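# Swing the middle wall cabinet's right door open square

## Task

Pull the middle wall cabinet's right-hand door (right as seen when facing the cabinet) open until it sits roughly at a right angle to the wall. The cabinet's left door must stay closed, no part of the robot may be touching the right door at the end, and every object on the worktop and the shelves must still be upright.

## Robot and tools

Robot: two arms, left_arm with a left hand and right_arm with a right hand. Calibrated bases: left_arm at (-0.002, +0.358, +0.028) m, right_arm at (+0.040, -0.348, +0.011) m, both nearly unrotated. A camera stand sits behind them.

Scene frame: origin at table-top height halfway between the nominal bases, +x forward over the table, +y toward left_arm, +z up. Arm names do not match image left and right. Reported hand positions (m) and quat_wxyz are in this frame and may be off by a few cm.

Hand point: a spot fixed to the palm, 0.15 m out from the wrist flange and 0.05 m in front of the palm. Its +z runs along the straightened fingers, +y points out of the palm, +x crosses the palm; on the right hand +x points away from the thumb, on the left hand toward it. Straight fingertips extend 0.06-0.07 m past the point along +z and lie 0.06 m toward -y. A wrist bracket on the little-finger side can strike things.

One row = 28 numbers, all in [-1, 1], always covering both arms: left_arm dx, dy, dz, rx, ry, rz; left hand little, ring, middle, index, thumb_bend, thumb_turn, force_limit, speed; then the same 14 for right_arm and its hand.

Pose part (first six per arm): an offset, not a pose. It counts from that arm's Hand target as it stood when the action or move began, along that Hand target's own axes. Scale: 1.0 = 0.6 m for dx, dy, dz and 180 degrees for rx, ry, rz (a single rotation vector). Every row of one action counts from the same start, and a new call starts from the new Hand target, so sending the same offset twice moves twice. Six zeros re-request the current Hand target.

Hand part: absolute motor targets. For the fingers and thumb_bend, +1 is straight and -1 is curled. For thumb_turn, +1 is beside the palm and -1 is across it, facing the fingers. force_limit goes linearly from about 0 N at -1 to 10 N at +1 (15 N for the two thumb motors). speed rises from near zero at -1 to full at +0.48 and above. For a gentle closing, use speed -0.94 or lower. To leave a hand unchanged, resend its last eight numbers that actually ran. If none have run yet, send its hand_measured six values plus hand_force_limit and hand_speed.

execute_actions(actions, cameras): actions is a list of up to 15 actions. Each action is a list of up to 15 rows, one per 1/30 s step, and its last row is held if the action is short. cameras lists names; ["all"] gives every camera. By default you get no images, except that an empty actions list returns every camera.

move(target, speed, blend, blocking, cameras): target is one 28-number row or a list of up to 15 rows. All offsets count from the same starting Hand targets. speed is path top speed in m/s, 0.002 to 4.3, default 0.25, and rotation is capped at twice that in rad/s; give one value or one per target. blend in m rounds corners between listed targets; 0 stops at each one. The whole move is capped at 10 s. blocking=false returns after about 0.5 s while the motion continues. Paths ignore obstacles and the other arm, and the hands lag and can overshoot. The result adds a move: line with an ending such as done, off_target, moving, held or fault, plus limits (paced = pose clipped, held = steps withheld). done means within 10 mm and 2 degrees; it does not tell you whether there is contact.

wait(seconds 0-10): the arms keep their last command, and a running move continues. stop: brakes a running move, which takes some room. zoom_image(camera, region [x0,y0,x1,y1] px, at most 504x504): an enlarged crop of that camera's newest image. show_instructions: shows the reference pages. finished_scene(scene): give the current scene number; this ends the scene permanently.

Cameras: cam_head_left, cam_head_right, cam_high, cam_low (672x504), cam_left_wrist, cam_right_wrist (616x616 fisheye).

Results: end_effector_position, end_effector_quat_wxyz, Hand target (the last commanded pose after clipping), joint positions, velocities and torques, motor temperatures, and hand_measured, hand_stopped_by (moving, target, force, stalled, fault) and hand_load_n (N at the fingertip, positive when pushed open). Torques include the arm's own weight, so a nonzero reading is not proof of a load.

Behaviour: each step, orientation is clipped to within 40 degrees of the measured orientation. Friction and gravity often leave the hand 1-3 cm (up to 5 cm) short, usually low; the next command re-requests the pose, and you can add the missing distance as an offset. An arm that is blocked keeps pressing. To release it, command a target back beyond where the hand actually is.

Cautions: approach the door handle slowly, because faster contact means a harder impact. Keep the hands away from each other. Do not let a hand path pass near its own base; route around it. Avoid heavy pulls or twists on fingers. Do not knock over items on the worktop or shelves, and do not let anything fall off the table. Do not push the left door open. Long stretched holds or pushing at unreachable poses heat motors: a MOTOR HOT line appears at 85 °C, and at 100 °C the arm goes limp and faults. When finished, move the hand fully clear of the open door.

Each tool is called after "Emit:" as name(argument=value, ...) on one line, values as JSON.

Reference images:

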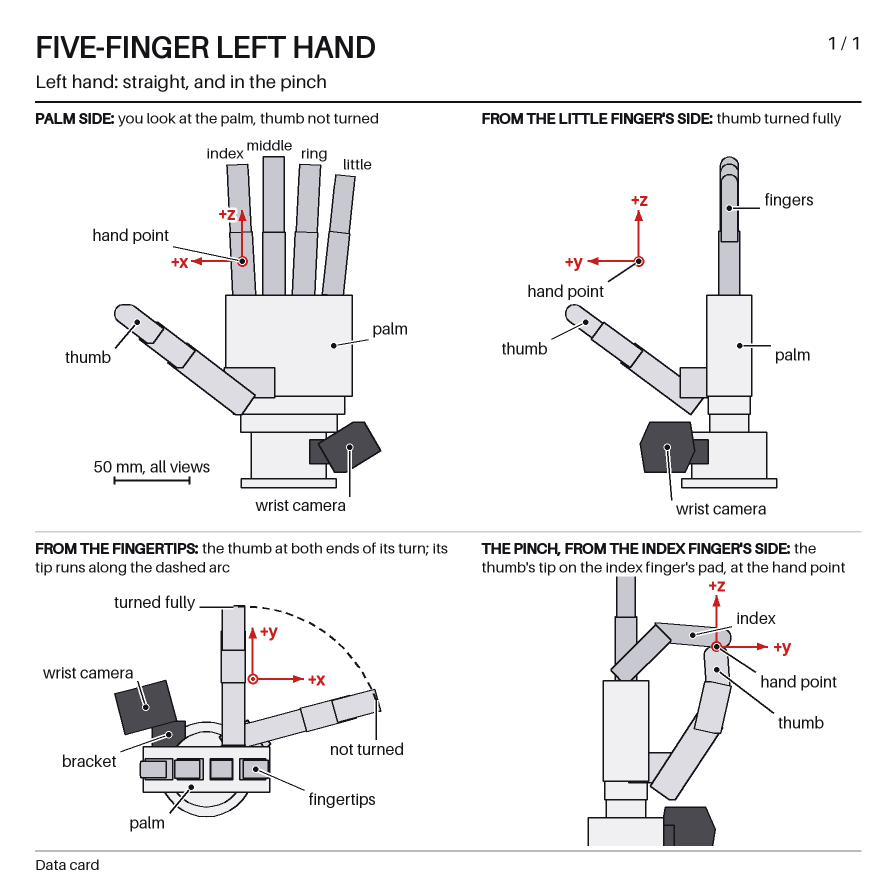

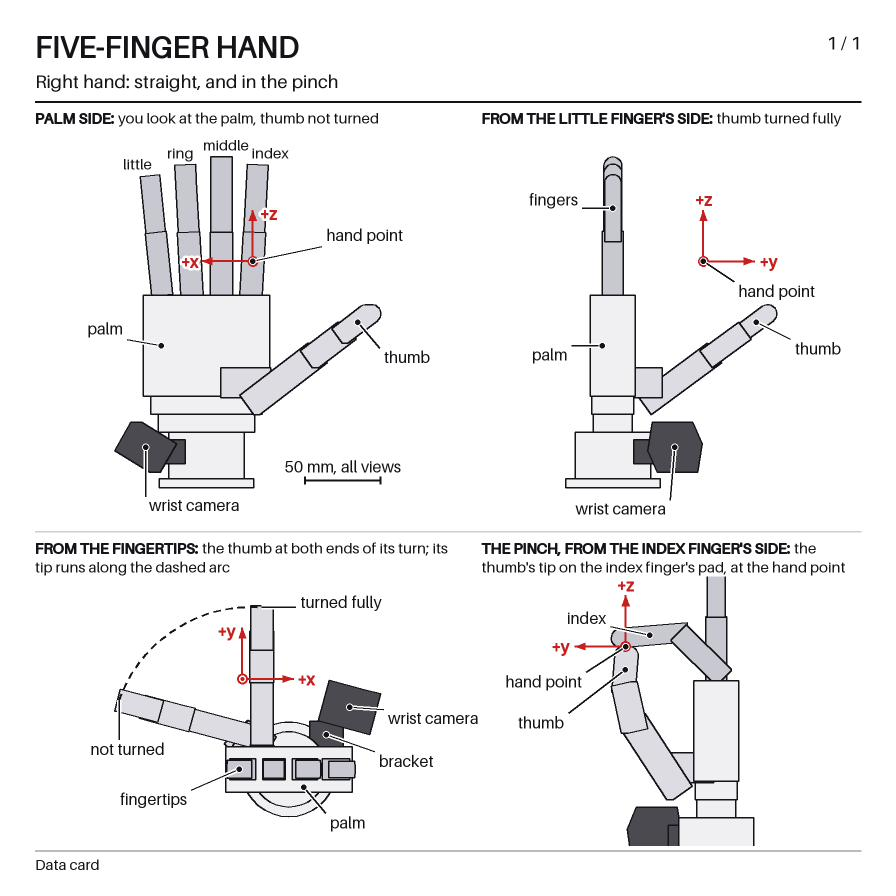

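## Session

Emit:
execute_actions(actions=[])

Emit:
zoom_image(camera="cam_high", region=[230, 240, 630, 504])

Emit:
zoom_image(camera="cam_head_left", region=[80, 0, 560, 220])

Scene clock: 0.00 s.
left_arm: end_effector_position=(+0.5951, -0.0180, +0.2606) hand_measured=(+1.000, +1.000, +1.000, +1.000, +1.000, +1.000) hand_load_n=(+0.0, +0.0, +0.0, +0.0, +0.0, +0.0) hand_stopped_by=(target, target, target, target, target, target) hand_force_limit=0.00 hand_speed=-0.80 end_effector_quat_wxyz=(-0.002, -0.329, +0.852, -0.408) | right_arm: end_effector_position=(+0.5076, -0.1634, +0.2923) hand_measured=(+1.000, +1.000, +1.000, +1.000, +1.000, +1.000) hand_load_n=(+0.0, +0.0, +0.0, +0.0, +0.0, +0.0) hand_stopped_by=(target, target, target, target, target, target) hand_force_limit=0.00 hand_speed=-0.80 end_effector_quat_wxyz=(-0.635, +0.705, -0.261, -0.175)
Joint positions: left_arm=[-0.409 1.956 1.951 -0.913 0.573 0.243] | right_arm=[0.016 1.621 1.35 -0.808 -1.421 -0.451]
Joint velocities: within noise
Joint torques (N m): no reading
Motor temperatures (°C): left_arm=[29 32 25 32 27 25] | right_arm=[26 34 33 25 28 26]
Heat: left arm: hottest shoulder 32 °C; right arm: hottest shoulder 34 °C.
Hand target: left_arm +0.6005, -0.0202, +0.2721; +0.007, -0.324, +0.850, -0.416 | right_arm +0.5136, -0.1635, +0.2993; -0.638, +0.707, -0.254, -0.167
camera_calibration:
cam_left_wrist: T_world_to_cam=[[0.384745, -0.613611, 0.689531, -0.41734], [-0.896132, -0.069315, 0.438341, 0.420095], [-0.221176, -0.78656, -0.576545, 0.382383], [0, 0, 0, 1]] pos_world=[0.621604, 0.0738014, 0.324085]
cam_right_wrist: T_world_to_cam=[[-0.382043, -0.15389, -0.911242, 0.43195], [-0.830661, -0.374969, 0.411583, 0.24136], [-0.405026, 0.914175, 0.015424, 0.468207], [0, 0, 0, 1]] pos_world=[0.555147, -0.271049, 0.287049]

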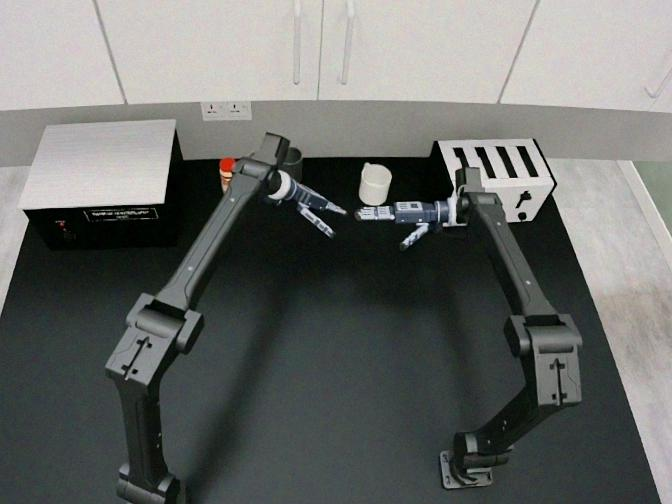

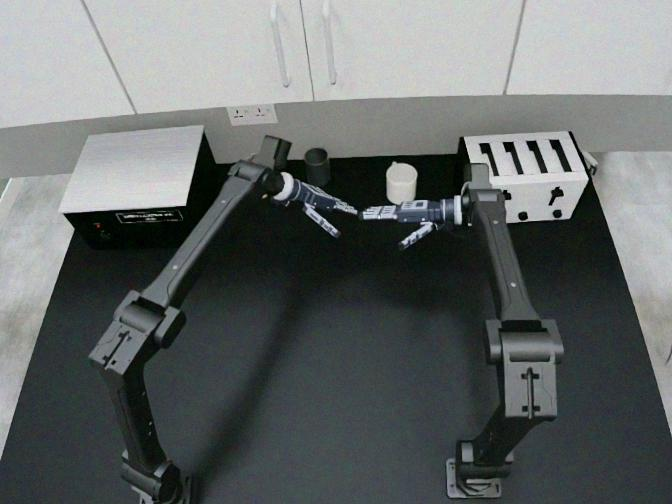

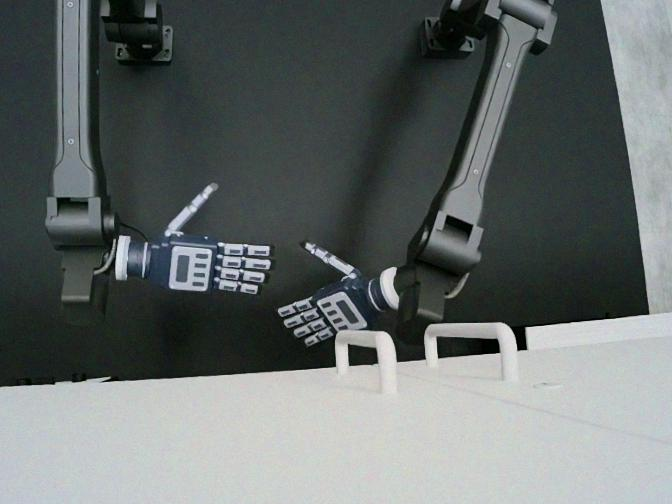

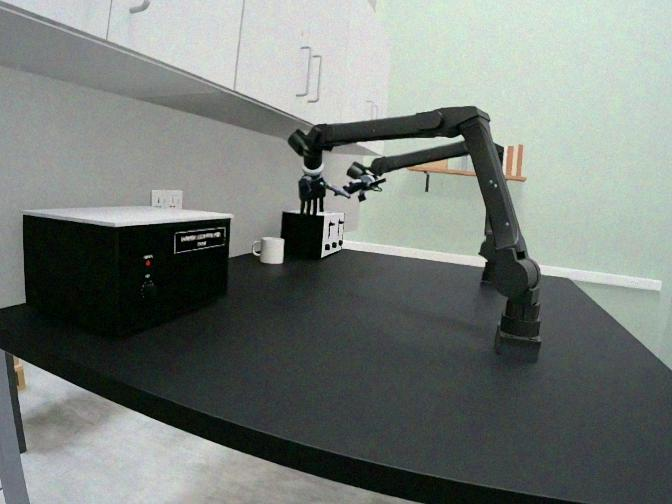

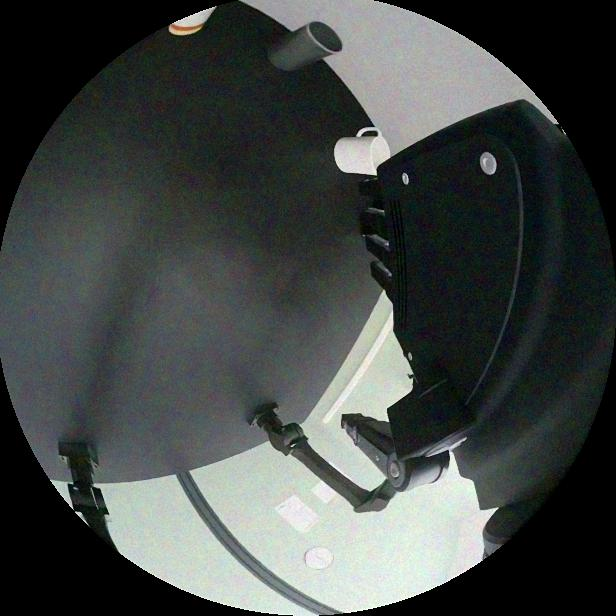

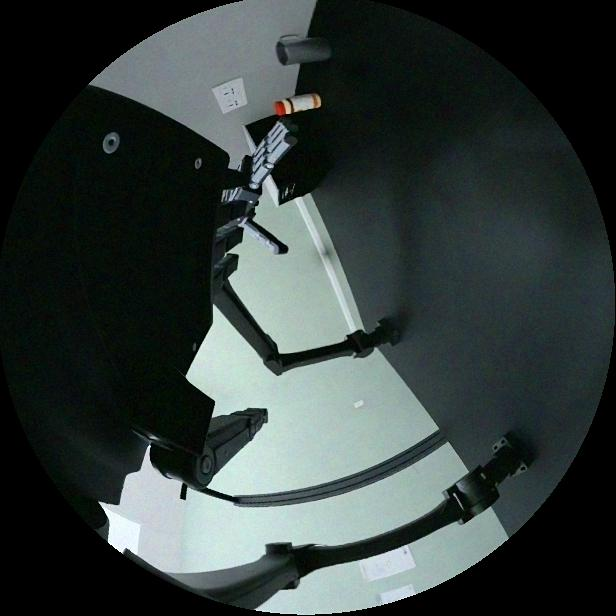

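Scaled by 1.260 from the camera's 672x504 image, which has a finer 960x720 frame.

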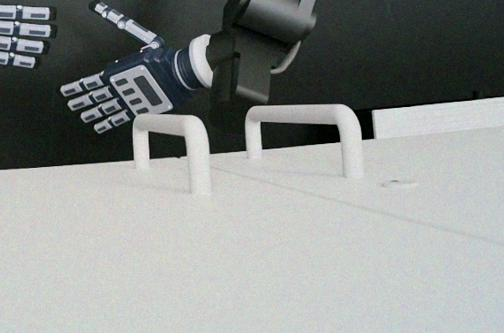

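Scaled by 1.050 from the camera's 672x504 image, which has a finer 960x720 frame.

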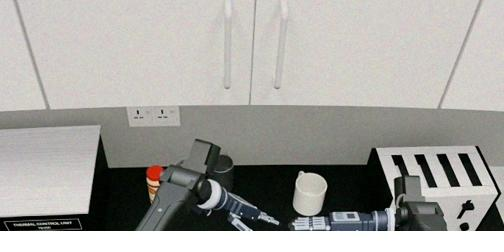

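Emit:
move(target=[[0,0,0,0,0,0,1,1,1,1,1,1,0,-0.8,-0.2870,-0.1535,-0.1125,0.27,0.119,0.167,0,0,0,0,1,1,0.5,0],[0,0,0,0,0,0,1,1,1,1,1,1,0,-0.8,-0.3762,-0.5908,-0.0492,0.4501,0.1982,0.2781,0,0,0,0,1,1,0.5,0]], cameras=["cam_high","cam_right_wrist","cam_head_left"], speed=0.3, blend=0.05)

Emit:
zoom_image(camera="cam_high", region=[200, 220, 450, 420])

Emit:
zoom_image(camera="cam_right_wrist", region=[200, 140, 500, 400])

Scene clock: 11.07 s.
left_arm: end_effector_position=(+0.5951, -0.0180, +0.2606) hand_measured=(+1.000, +1.000, +1.000, +1.000, +1.000, +1.000) hand_load_n=(+0.0, +0.0, +0.0, +0.0, +0.0, +0.0) hand_stopped_by=(target, target, target, target, target, target) hand_force_limit=0.00 hand_speed=-0.80 end_effector_quat_wxyz=(-0.002, -0.329, +0.852, -0.408) | right_arm: end_effector_position=(+0.5340, -0.1440, +0.6932) hand_measured=(+0.000, +0.000, +0.000, +0.000, +1.000, +1.000) hand_load_n=(+0.0, +0.0, +0.0, +0.0, +0.0, +0.0) hand_stopped_by=(target, target, target, target, target, target) hand_force_limit=0.50 hand_speed=0.00 end_effector_quat_wxyz=(+0.698, -0.008, +0.716, -0.014)
Joint positions: left_arm=[-0.409 1.956 1.951 -0.913 0.573 0.243] | right_arm=[0.483 1.103 1.539 -0.463 0.461 1.552]
Joint torques (N m): left_arm=[-1.2 -18.78 9.98 1.14 0.54 -0.01] | right_arm=[0.26 -6.71 12.18 1.47 0.02 0.05]
Heat: left arm: hottest shoulder 35 °C; right arm: hottest elbow 36 °C.
Hand target: left_arm +0.6005, -0.0202, +0.2721; +0.007, -0.324, +0.850, -0.416 | right_arm +0.5299, -0.1394, +0.7195; +0.707, -0.001, +0.707, -0.001
Off the commanded pose: left_arm 0.013 m, 2 deg | right_arm 0.027 m, 2 deg.
move: off_target (left_arm, right_arm)
camera_calibration:
cam_right_wrist: T_world_to_cam=[[-0.0626013, 0.960356, -0.271658, 0.356947], [-0.472822, 0.211171, 0.85548, -0.308962], [0.878931, 0.182, 0.440858, -0.630957], [0, 0, 0, 1]] pos_world=[0.43083, -0.162718, 0.63944]
Images, in order (width x height): cam_head_left 672x504, cam_high 672x504, cam_right_wrist 616x616.

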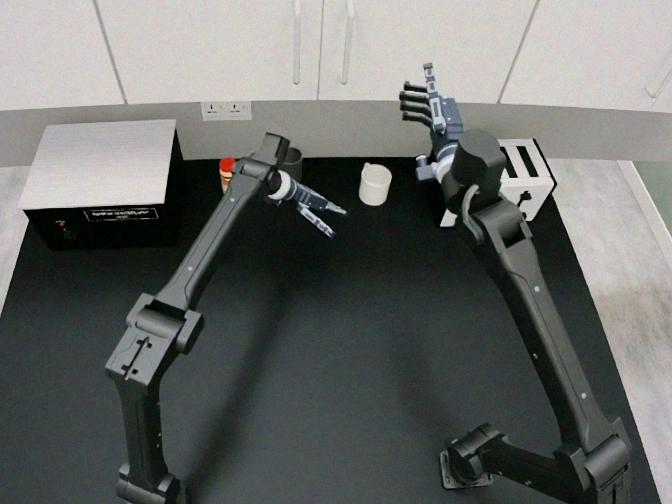

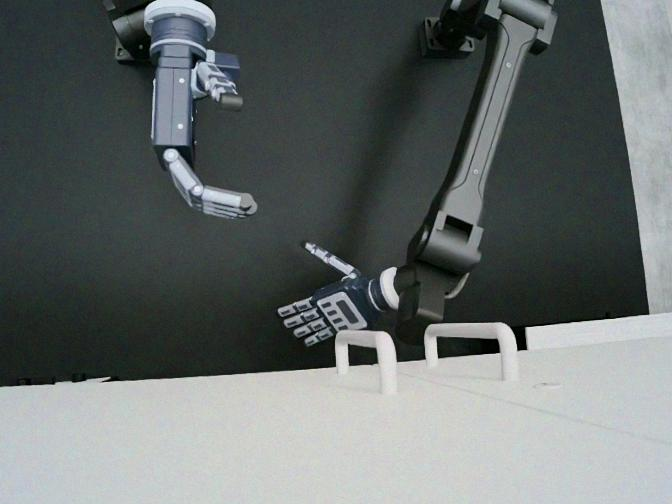

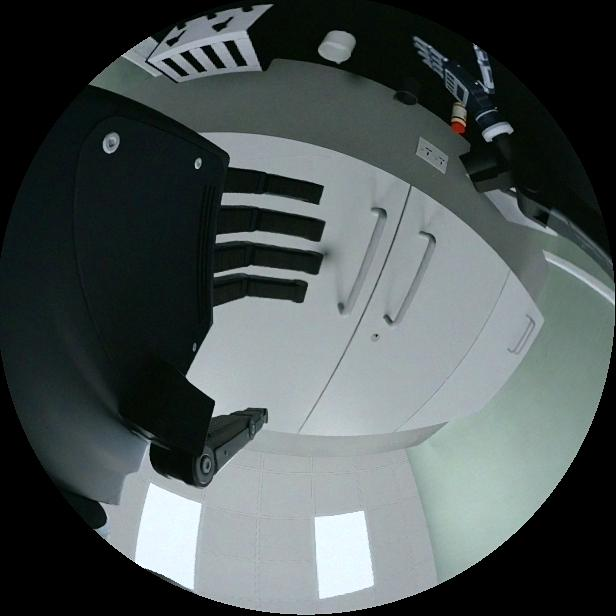

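Scaled by 2.016 from the camera's 672x504 image, which has a finer 960x720 frame.

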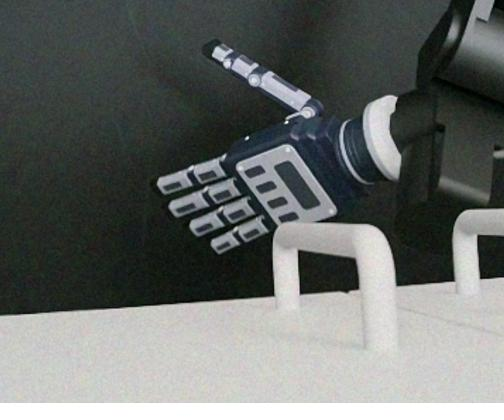

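Scaled by 1.680 from the camera's 616x616 image, which has a finer 880x880 frame.

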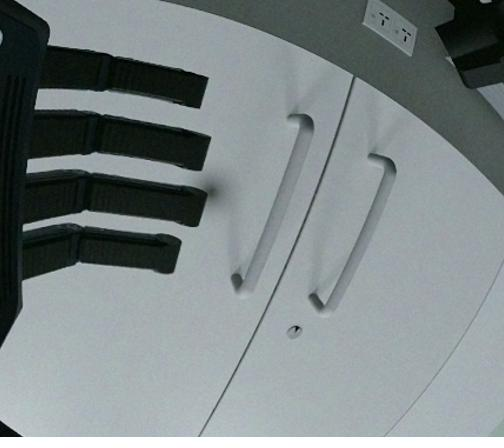

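Emit:
move(target=[[0,0,0,0,0,0,1,1,1,1,1,1,0,-0.8,-0.0258,0.1173,0.2102,0,0,0,0,0,0,0,1,1,0.5,0]], cameras=["cam_high","cam_right_wrist"], speed=0.12)

Emit:
zoom_image(camera="cam_high", region=[200, 240, 420, 400])

Scene clock: 16.50 s.
left_arm: end_effector_position=(+0.5951, -0.0180, +0.2606) hand_measured=(+1.000, +1.000, +1.000, +1.000, +1.000, +1.000) hand_load_n=(+0.0, +0.0, -0.5, +0.0, +0.0, +0.0) hand_stopped_by=(target, target, target, target, target, target) hand_force_limit=0.00 hand_speed=-0.80 end_effector_quat_wxyz=(-0.002, -0.329, +0.852, -0.408) | right_arm: end_effector_position=(+0.6607, -0.0755, +0.7116) hand_measured=(+0.000, +0.000, +0.000, +0.000, +1.000, +1.000) hand_load_n=(+0.0, +0.0, +0.0, +0.5, +0.0, +0.0) hand_stopped_by=(target, target, target, target, target, target) hand_force_limit=0.50 hand_speed=0.00 end_effector_quat_wxyz=(+0.699, -0.007, +0.715, -0.014)
Joint positions: left_arm=[-0.409 1.956 1.951 -0.913 0.573 0.243] | right_arm=[0.496 1.486 1.931 -0.472 0.474 1.552]
Joint torques (N m): left_arm=[-1.2 -18.78 9.98 1.14 0.55 0] | right_arm=[0.62 -13.98 12 1.44 0.04 0.05]
Heat: left arm: hottest shoulder 36 °C; right arm: hottest elbow 37 °C.
Hand target: left_arm +0.6005, -0.0202, +0.2721; +0.007, -0.324, +0.850, -0.416 | right_arm +0.6561, -0.0690, +0.7348; +0.707, -0.001, +0.707, -0.001
Off the commanded pose: left_arm 0.013 m, 2 deg | right_arm 0.025 m, 2 deg.
move: off_target (left_arm, right_arm)
camera_calibration:
cam_right_wrist: T_world_to_cam=[[-0.0621869, 0.96067, -0.270639, 0.303072], [-0.474182, 0.210167, 0.854975, -0.27806], [0.878228, 0.1815, 0.442463, -0.763626], [0, 0, 0, 1]] pos_world=[0.557634, -0.0941148, 0.657633]
Images, in order (width x height): cam_high 672x504, cam_right_wrist 616x616.

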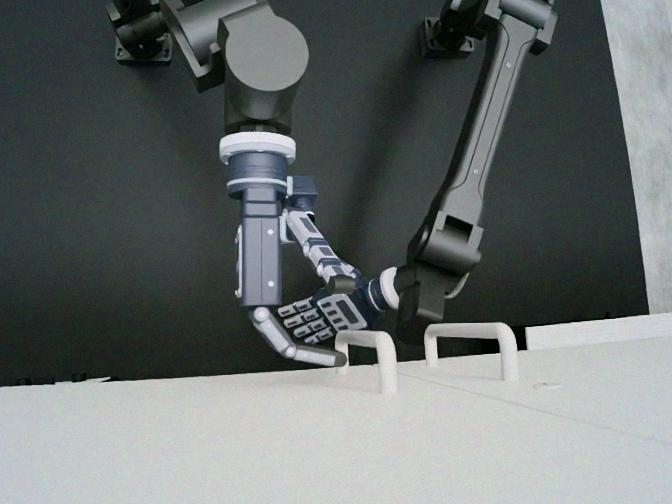

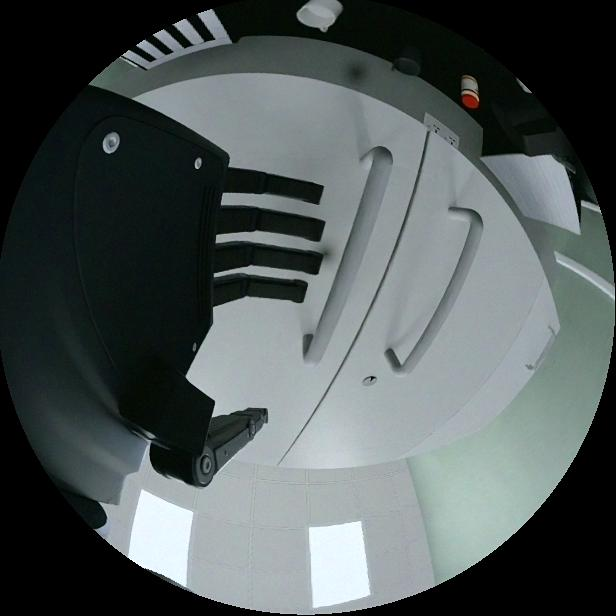

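Scaled by 2.291 from the camera's 672x504 image, which has a finer 960x720 frame.

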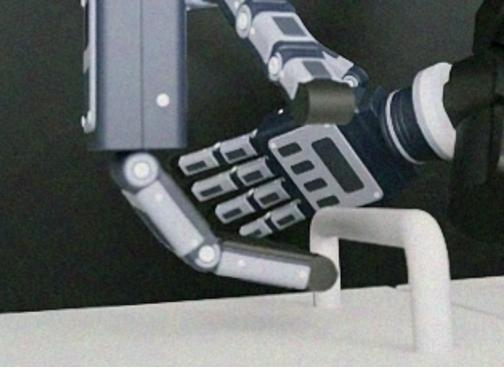

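Emit:
move(target=[[0,0,0,0,0,0,1,1,1,1,1,1,0,-0.8,0,0.07,0.009,0,0,0,0,0,0,0,1,1,0.5,0],[0,0,0,0,0,0,1,1,1,1,1,1,0,-0.8,0,0.07,0.009,0,0,0,-0.4,-0.4,-0.4,-0.4,1,1,0,-0.5]], cameras=["cam_high","cam_right_wrist"], speed=0.06)

Scene clock: 20.20 s.
left_arm: end_effector_position=(+0.5951, -0.0180, +0.2606) hand_measured=(+1.000, +1.000, +1.000, +1.000, +1.000, +1.000) hand_load_n=(+0.0, +0.0, +0.0, +0.0, +0.0, +0.0) hand_stopped_by=(target, target, target, target, target, target) hand_force_limit=0.00 hand_speed=-0.80 end_effector_quat_wxyz=(-0.002, -0.329, +0.852, -0.408) | right_arm: end_effector_position=(+0.6713, -0.0322, +0.7099) hand_measured=(-0.400, -0.400, -0.400, -0.400, +1.000, +1.000) hand_load_n=(+0.0, +0.0, +0.0, +0.0, +0.0, -0.5) hand_stopped_by=(target, target, target, target, target, target) hand_force_limit=0.00 hand_speed=-0.50 end_effector_quat_wxyz=(+0.698, -0.004, +0.716, -0.016)
Joint positions: left_arm=[-0.409 1.956 1.951 -0.913 0.573 0.243] | right_arm=[0.566 1.57 2.025 -0.485 0.552 1.558]
Joint velocities: left_arm=[-0.005 0.005 -0.007 -0.012 -0.168 -0.007] | right_arm=[within noise]
Joint torques (N m): left_arm=[-1.2 -18.78 9.96 1.14 0.55 -0.01] | right_arm=[0.26 -16.73 11.34 1.48 -0.29 0.02]
Motor temperatures (°C): left_arm=[29 37 27 32 27 25] | right_arm=[26 35 38 25 28 25]
Heat: left arm: hottest shoulder 37 °C; right arm: hottest elbow 38 °C.
Hand target: left_arm +0.6005, -0.0202, +0.2721; +0.007, -0.324, +0.850, -0.416 | right_arm +0.6615, -0.0270, +0.7346; +0.707, -0.001, +0.707, -0.001
Off the commanded pose: left_arm 0.013 m, 2 deg | right_arm 0.027 m, 2 deg.
move: off_target (left_arm, right_arm); target 2's new numbers were sent with right_arm's hand 0.023 m and 2 deg from that target
camera_calibration:
cam_right_wrist: T_world_to_cam=[[-0.0557492, 0.961626, -0.268642, 0.255904], [-0.470767, 0.211958, 0.856418, -0.283951], [0.880494, 0.174212, 0.440885, -0.780721], [0, 0, 0, 1]] pos_world=[0.568012, -0.0498869, 0.656135]
Images, in order (width x height): cam_high 672x504, cam_right_wrist 616x616.

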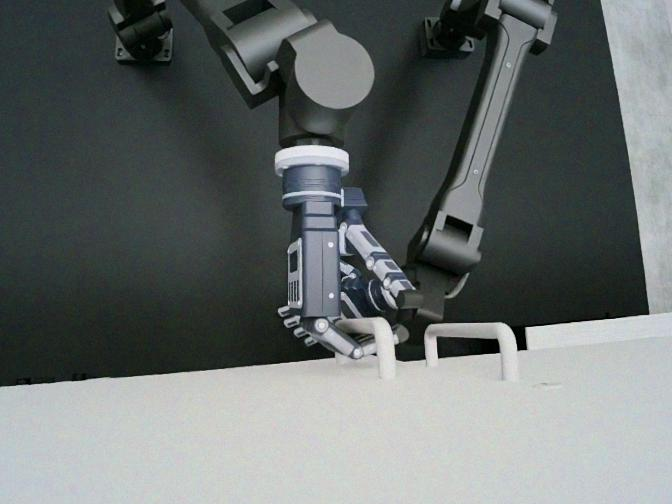

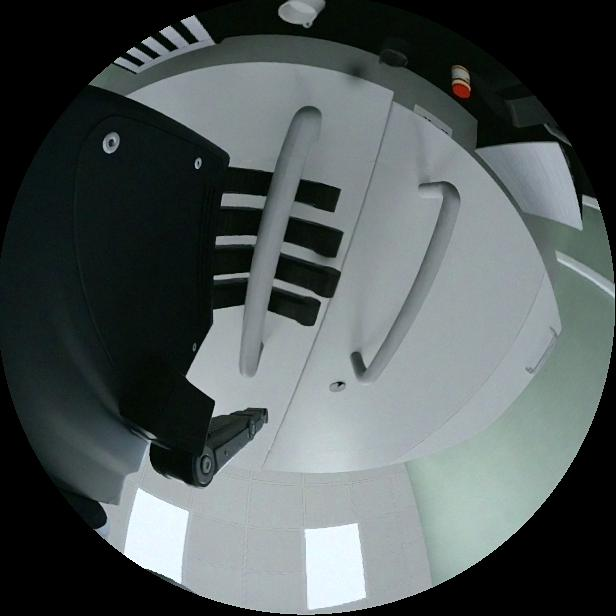

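Emit:
move(target=[[0,0,0,0,0,0,1,1,1,1,1,1,0,-0.8,0,-0.036,-0.1567,-0.028,0,0,-0.4,-0.4,-0.4,-0.4,1,1,0,-0.5],[0,0,0,0,0,0,1,1,1,1,1,1,0,-0.8,0,-0.1113,-0.2988,-0.078,0,0,-0.4,-0.4,-0.4,-0.4,1,1,0,-0.5],[0,0,0,0,0,0,1,1,1,1,1,1,0,-0.8,0,-0.2208,-0.4167,-0.139,0,0,-0.4,-0.4,-0.4,-0.4,1,1,0,-0.5],[0,0,0,0,0,0,1,1,1,1,1,1,0,-0.8,0,-0.3572,-0.502,-0.189,0,0,-0.4,-0.4,-0.4,-0.4,1,1,0,-0.5],[0,0,0,0,0,0,1,1,1,1,1,1,0,-0.8,0,-0.511,-0.5523,-0.222,0,0,-0.4,-0.4,-0.4,-0.4,1,1,0,-0.5],[0,0,0,0,0,0,1,1,1,1,1,1,0,-0.8,0,-0.6287,-0.5575,-0.2,0,0,-0.4,-0.4,-0.4,-0.4,1,1,0,-0.5]], cameras=["cam_right_wrist","cam_head_left","cam_head_right"], speed=0.13, blend=0.03)

Scene clock: 27.30 s.
left_arm: end_effector_position=(+0.5951, -0.0180, +0.2606) hand_measured=(+1.000, +1.000, +1.000, +1.000, +1.000, +1.000) hand_load_n=(+0.0, +0.0, +0.0, +0.0, +0.0, +0.0) hand_stopped_by=(target, target, target, target, target, target) hand_force_limit=0.00 hand_speed=-0.80 end_effector_quat_wxyz=(-0.002, -0.329, +0.852, -0.408) | right_arm: end_effector_position=(+0.3511, -0.4143, +0.7141) hand_measured=(-0.400, -0.400, -0.400, -0.400, +1.000, +1.000) hand_load_n=(+4.5, +0.0, -2.0, +0.0, +0.0, +0.0) hand_stopped_by=(target, target, target, target, target, target) hand_force_limit=0.00 hand_speed=-0.50 end_effector_quat_wxyz=(+0.662, -0.192, +0.683, +0.241)
Joint positions: left_arm=[-0.409 1.956 1.951 -0.913 0.573 0.243] | right_arm=[-0.848 1.033 1.54 -0.597 -1.501 1.556]
Joint torques (N m): left_arm=[-1.2 -18.78 9.96 1.14 0.55 -0.01] | right_arm=[-3.66 -7.47 10.24 1.52 -2.03 -0.16]
Heat: left arm: hottest shoulder 38 °C; right arm: hottest elbow 39 °C.
Hand target: left_arm +0.6005, -0.0202, +0.2721; +0.007, -0.324, +0.850, -0.416 | right_arm +0.3268, -0.4041, +0.7357; +0.672, -0.219, +0.673, +0.218
Off the commanded pose: left_arm 0.013 m, 2 deg | right_arm 0.034 m, 4 deg.
move: off_target (left_arm, right_arm)
camera_calibration:
cam_right_wrist: T_world_to_cam=[[-0.627134, 0.760287, -0.169314, 0.652854], [-0.465975, -0.19202, 0.863711, -0.531589], [0.624156, 0.620558, 0.474696, -0.183243], [0, 0, 0, 1]] pos_world=[0.276092, -0.484719, 0.656661]
Images, in order (width x height): cam_head_left 672x504, cam_head_right 672x504, cam_right_wrist 616x616.

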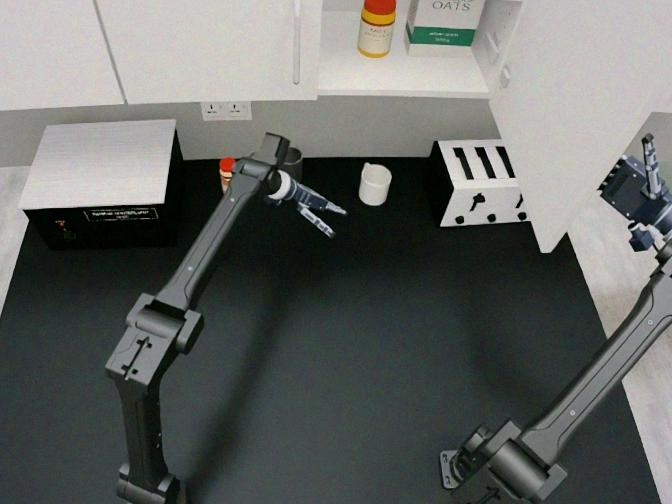

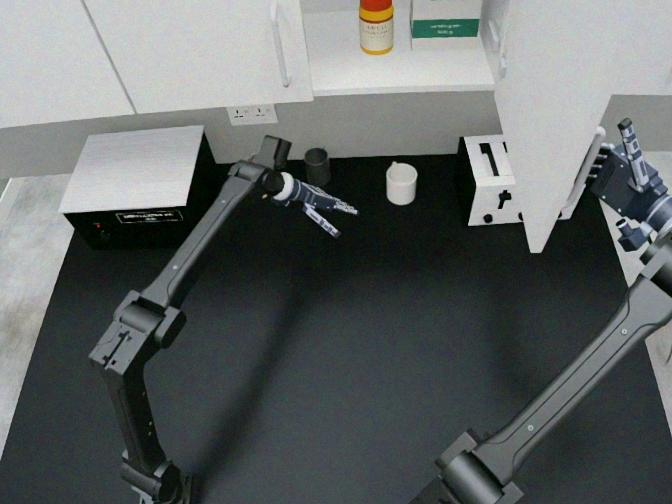

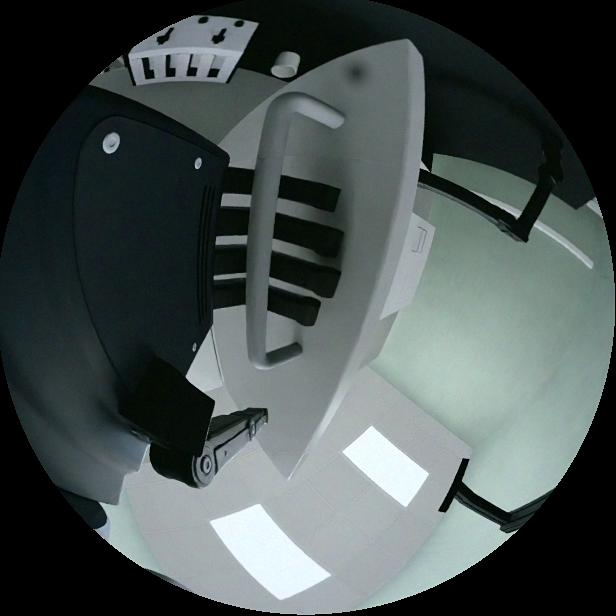

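Emit:
move(target=[[0,0,0,0,0,0,1,1,1,1,1,1,0,-0.8,0,-0.11,0.0525,0,0,0,-0.4,-0.4,-0.4,-0.4,1,1,0,-0.5],[0,0,0,0,0,0,1,1,1,1,1,1,0,-0.8,0,-0.245,-0.0456,0.04,0,0,-0.4,-0.4,-0.4,-0.4,1,1,0,-0.5]], cameras=["cam_right_wrist","cam_head_left","cam_head_right","cam_high"], speed=0.08)

Scene clock: 33.17 s.
left_arm: end_effector_position=(+0.5951, -0.0180, +0.2606) hand_measured=(+1.000, +1.000, +1.000, +1.000, +1.000, +1.000) hand_load_n=(+0.0, +0.0, +0.0, +0.0, +0.0, -0.5) hand_stopped_by=(target, target, target, target, target, target) hand_force_limit=0.00 hand_speed=-0.80 end_effector_quat_wxyz=(-0.002, -0.329, +0.852, -0.408) | right_arm: end_effector_position=(+0.3954, -0.5378, +0.7194) hand_measured=(-0.400, -0.400, -0.400, -0.400, +1.000, +1.000) hand_load_n=(+0.0, +0.0, +0.0, +0.0, +0.0, +0.0) hand_stopped_by=(target, target, target, target, target, target) hand_force_limit=0.00 hand_speed=-0.50 end_effector_quat_wxyz=(+0.677, -0.159, +0.690, +0.197)
Joint positions: left_arm=[-0.409 1.956 1.951 -0.913 0.573 0.243] | right_arm=[-0.969 1.288 1.741 -0.525 -1.511 1.556]
Joint torques (N m): left_arm=[-1.2 -18.78 9.98 1.14 0.55 -0.01] | right_arm=[-1.73 -9.29 11.15 1.94 -0.42 -0.09]
Heat: left arm: hottest shoulder 39 °C; right arm: hottest elbow 40 °C.
Hand target: left_arm +0.6005, -0.0202, +0.2721; +0.007, -0.324, +0.850, -0.416 | right_arm +0.3911, -0.5391, +0.7359; +0.685, -0.177, +0.685, +0.175
Off the commanded pose: left_arm 0.013 m, 2 deg | right_arm 0.017 m, 3 deg.
move: off_target (left_arm, right_arm)
camera_calibration:
cam_right_wrist: T_world_to_cam=[[-0.535842, 0.823182, -0.187737, 0.786424], [-0.49395, -0.125304, 0.860414, -0.489862], [0.684753, 0.553779, 0.473754, -0.196024], [0, 0, 0, 1]] pos_world=[0.31366, -0.600197, 0.661992]
Images, in order (width x height): cam_head_left 672x504, cam_head_right 672x504, cam_high 672x504, cam_right_wrist 616x616.

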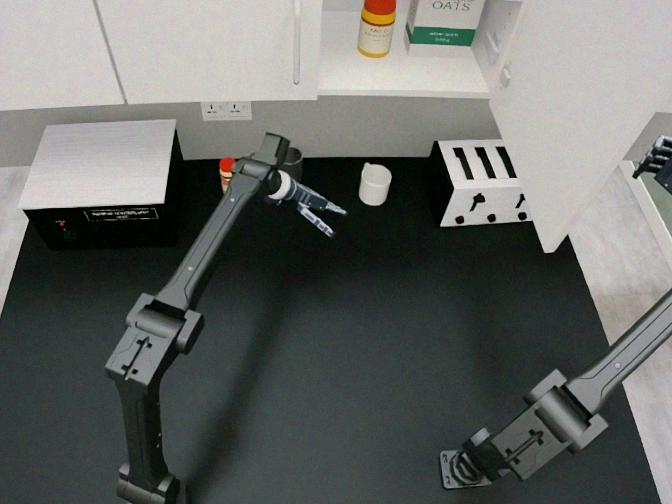

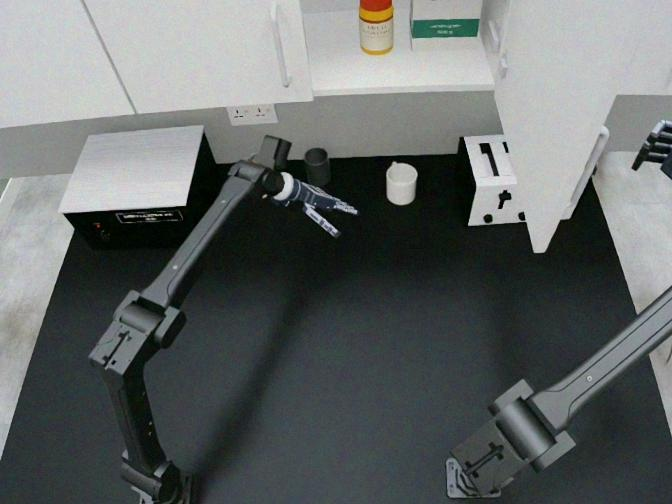

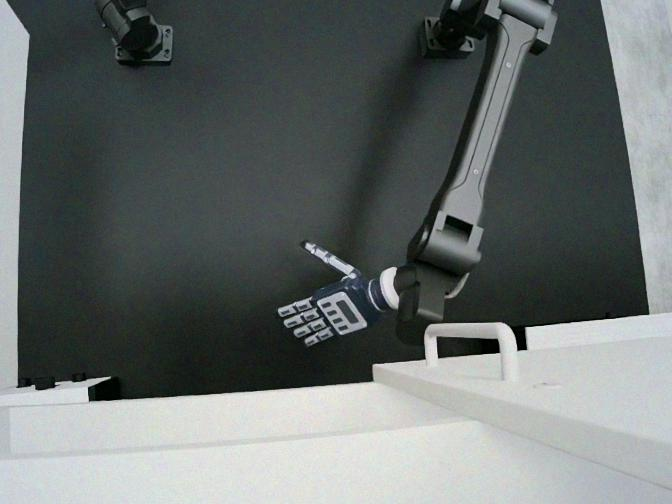

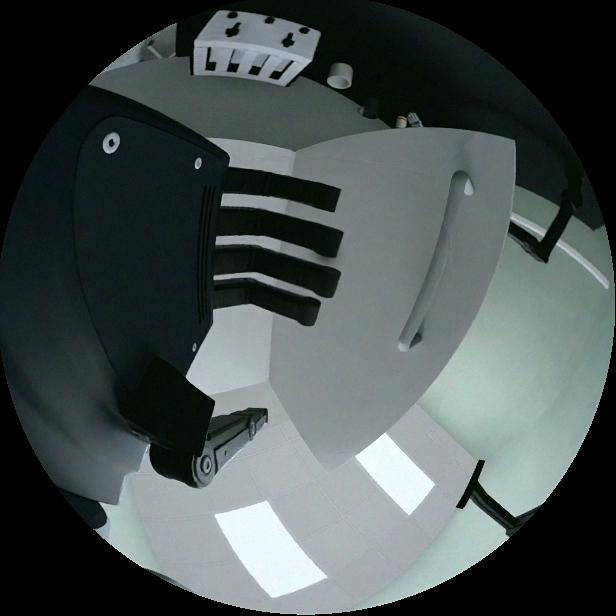

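Emit:
finished_scene(scene=2)

The scene is finished: the task was done.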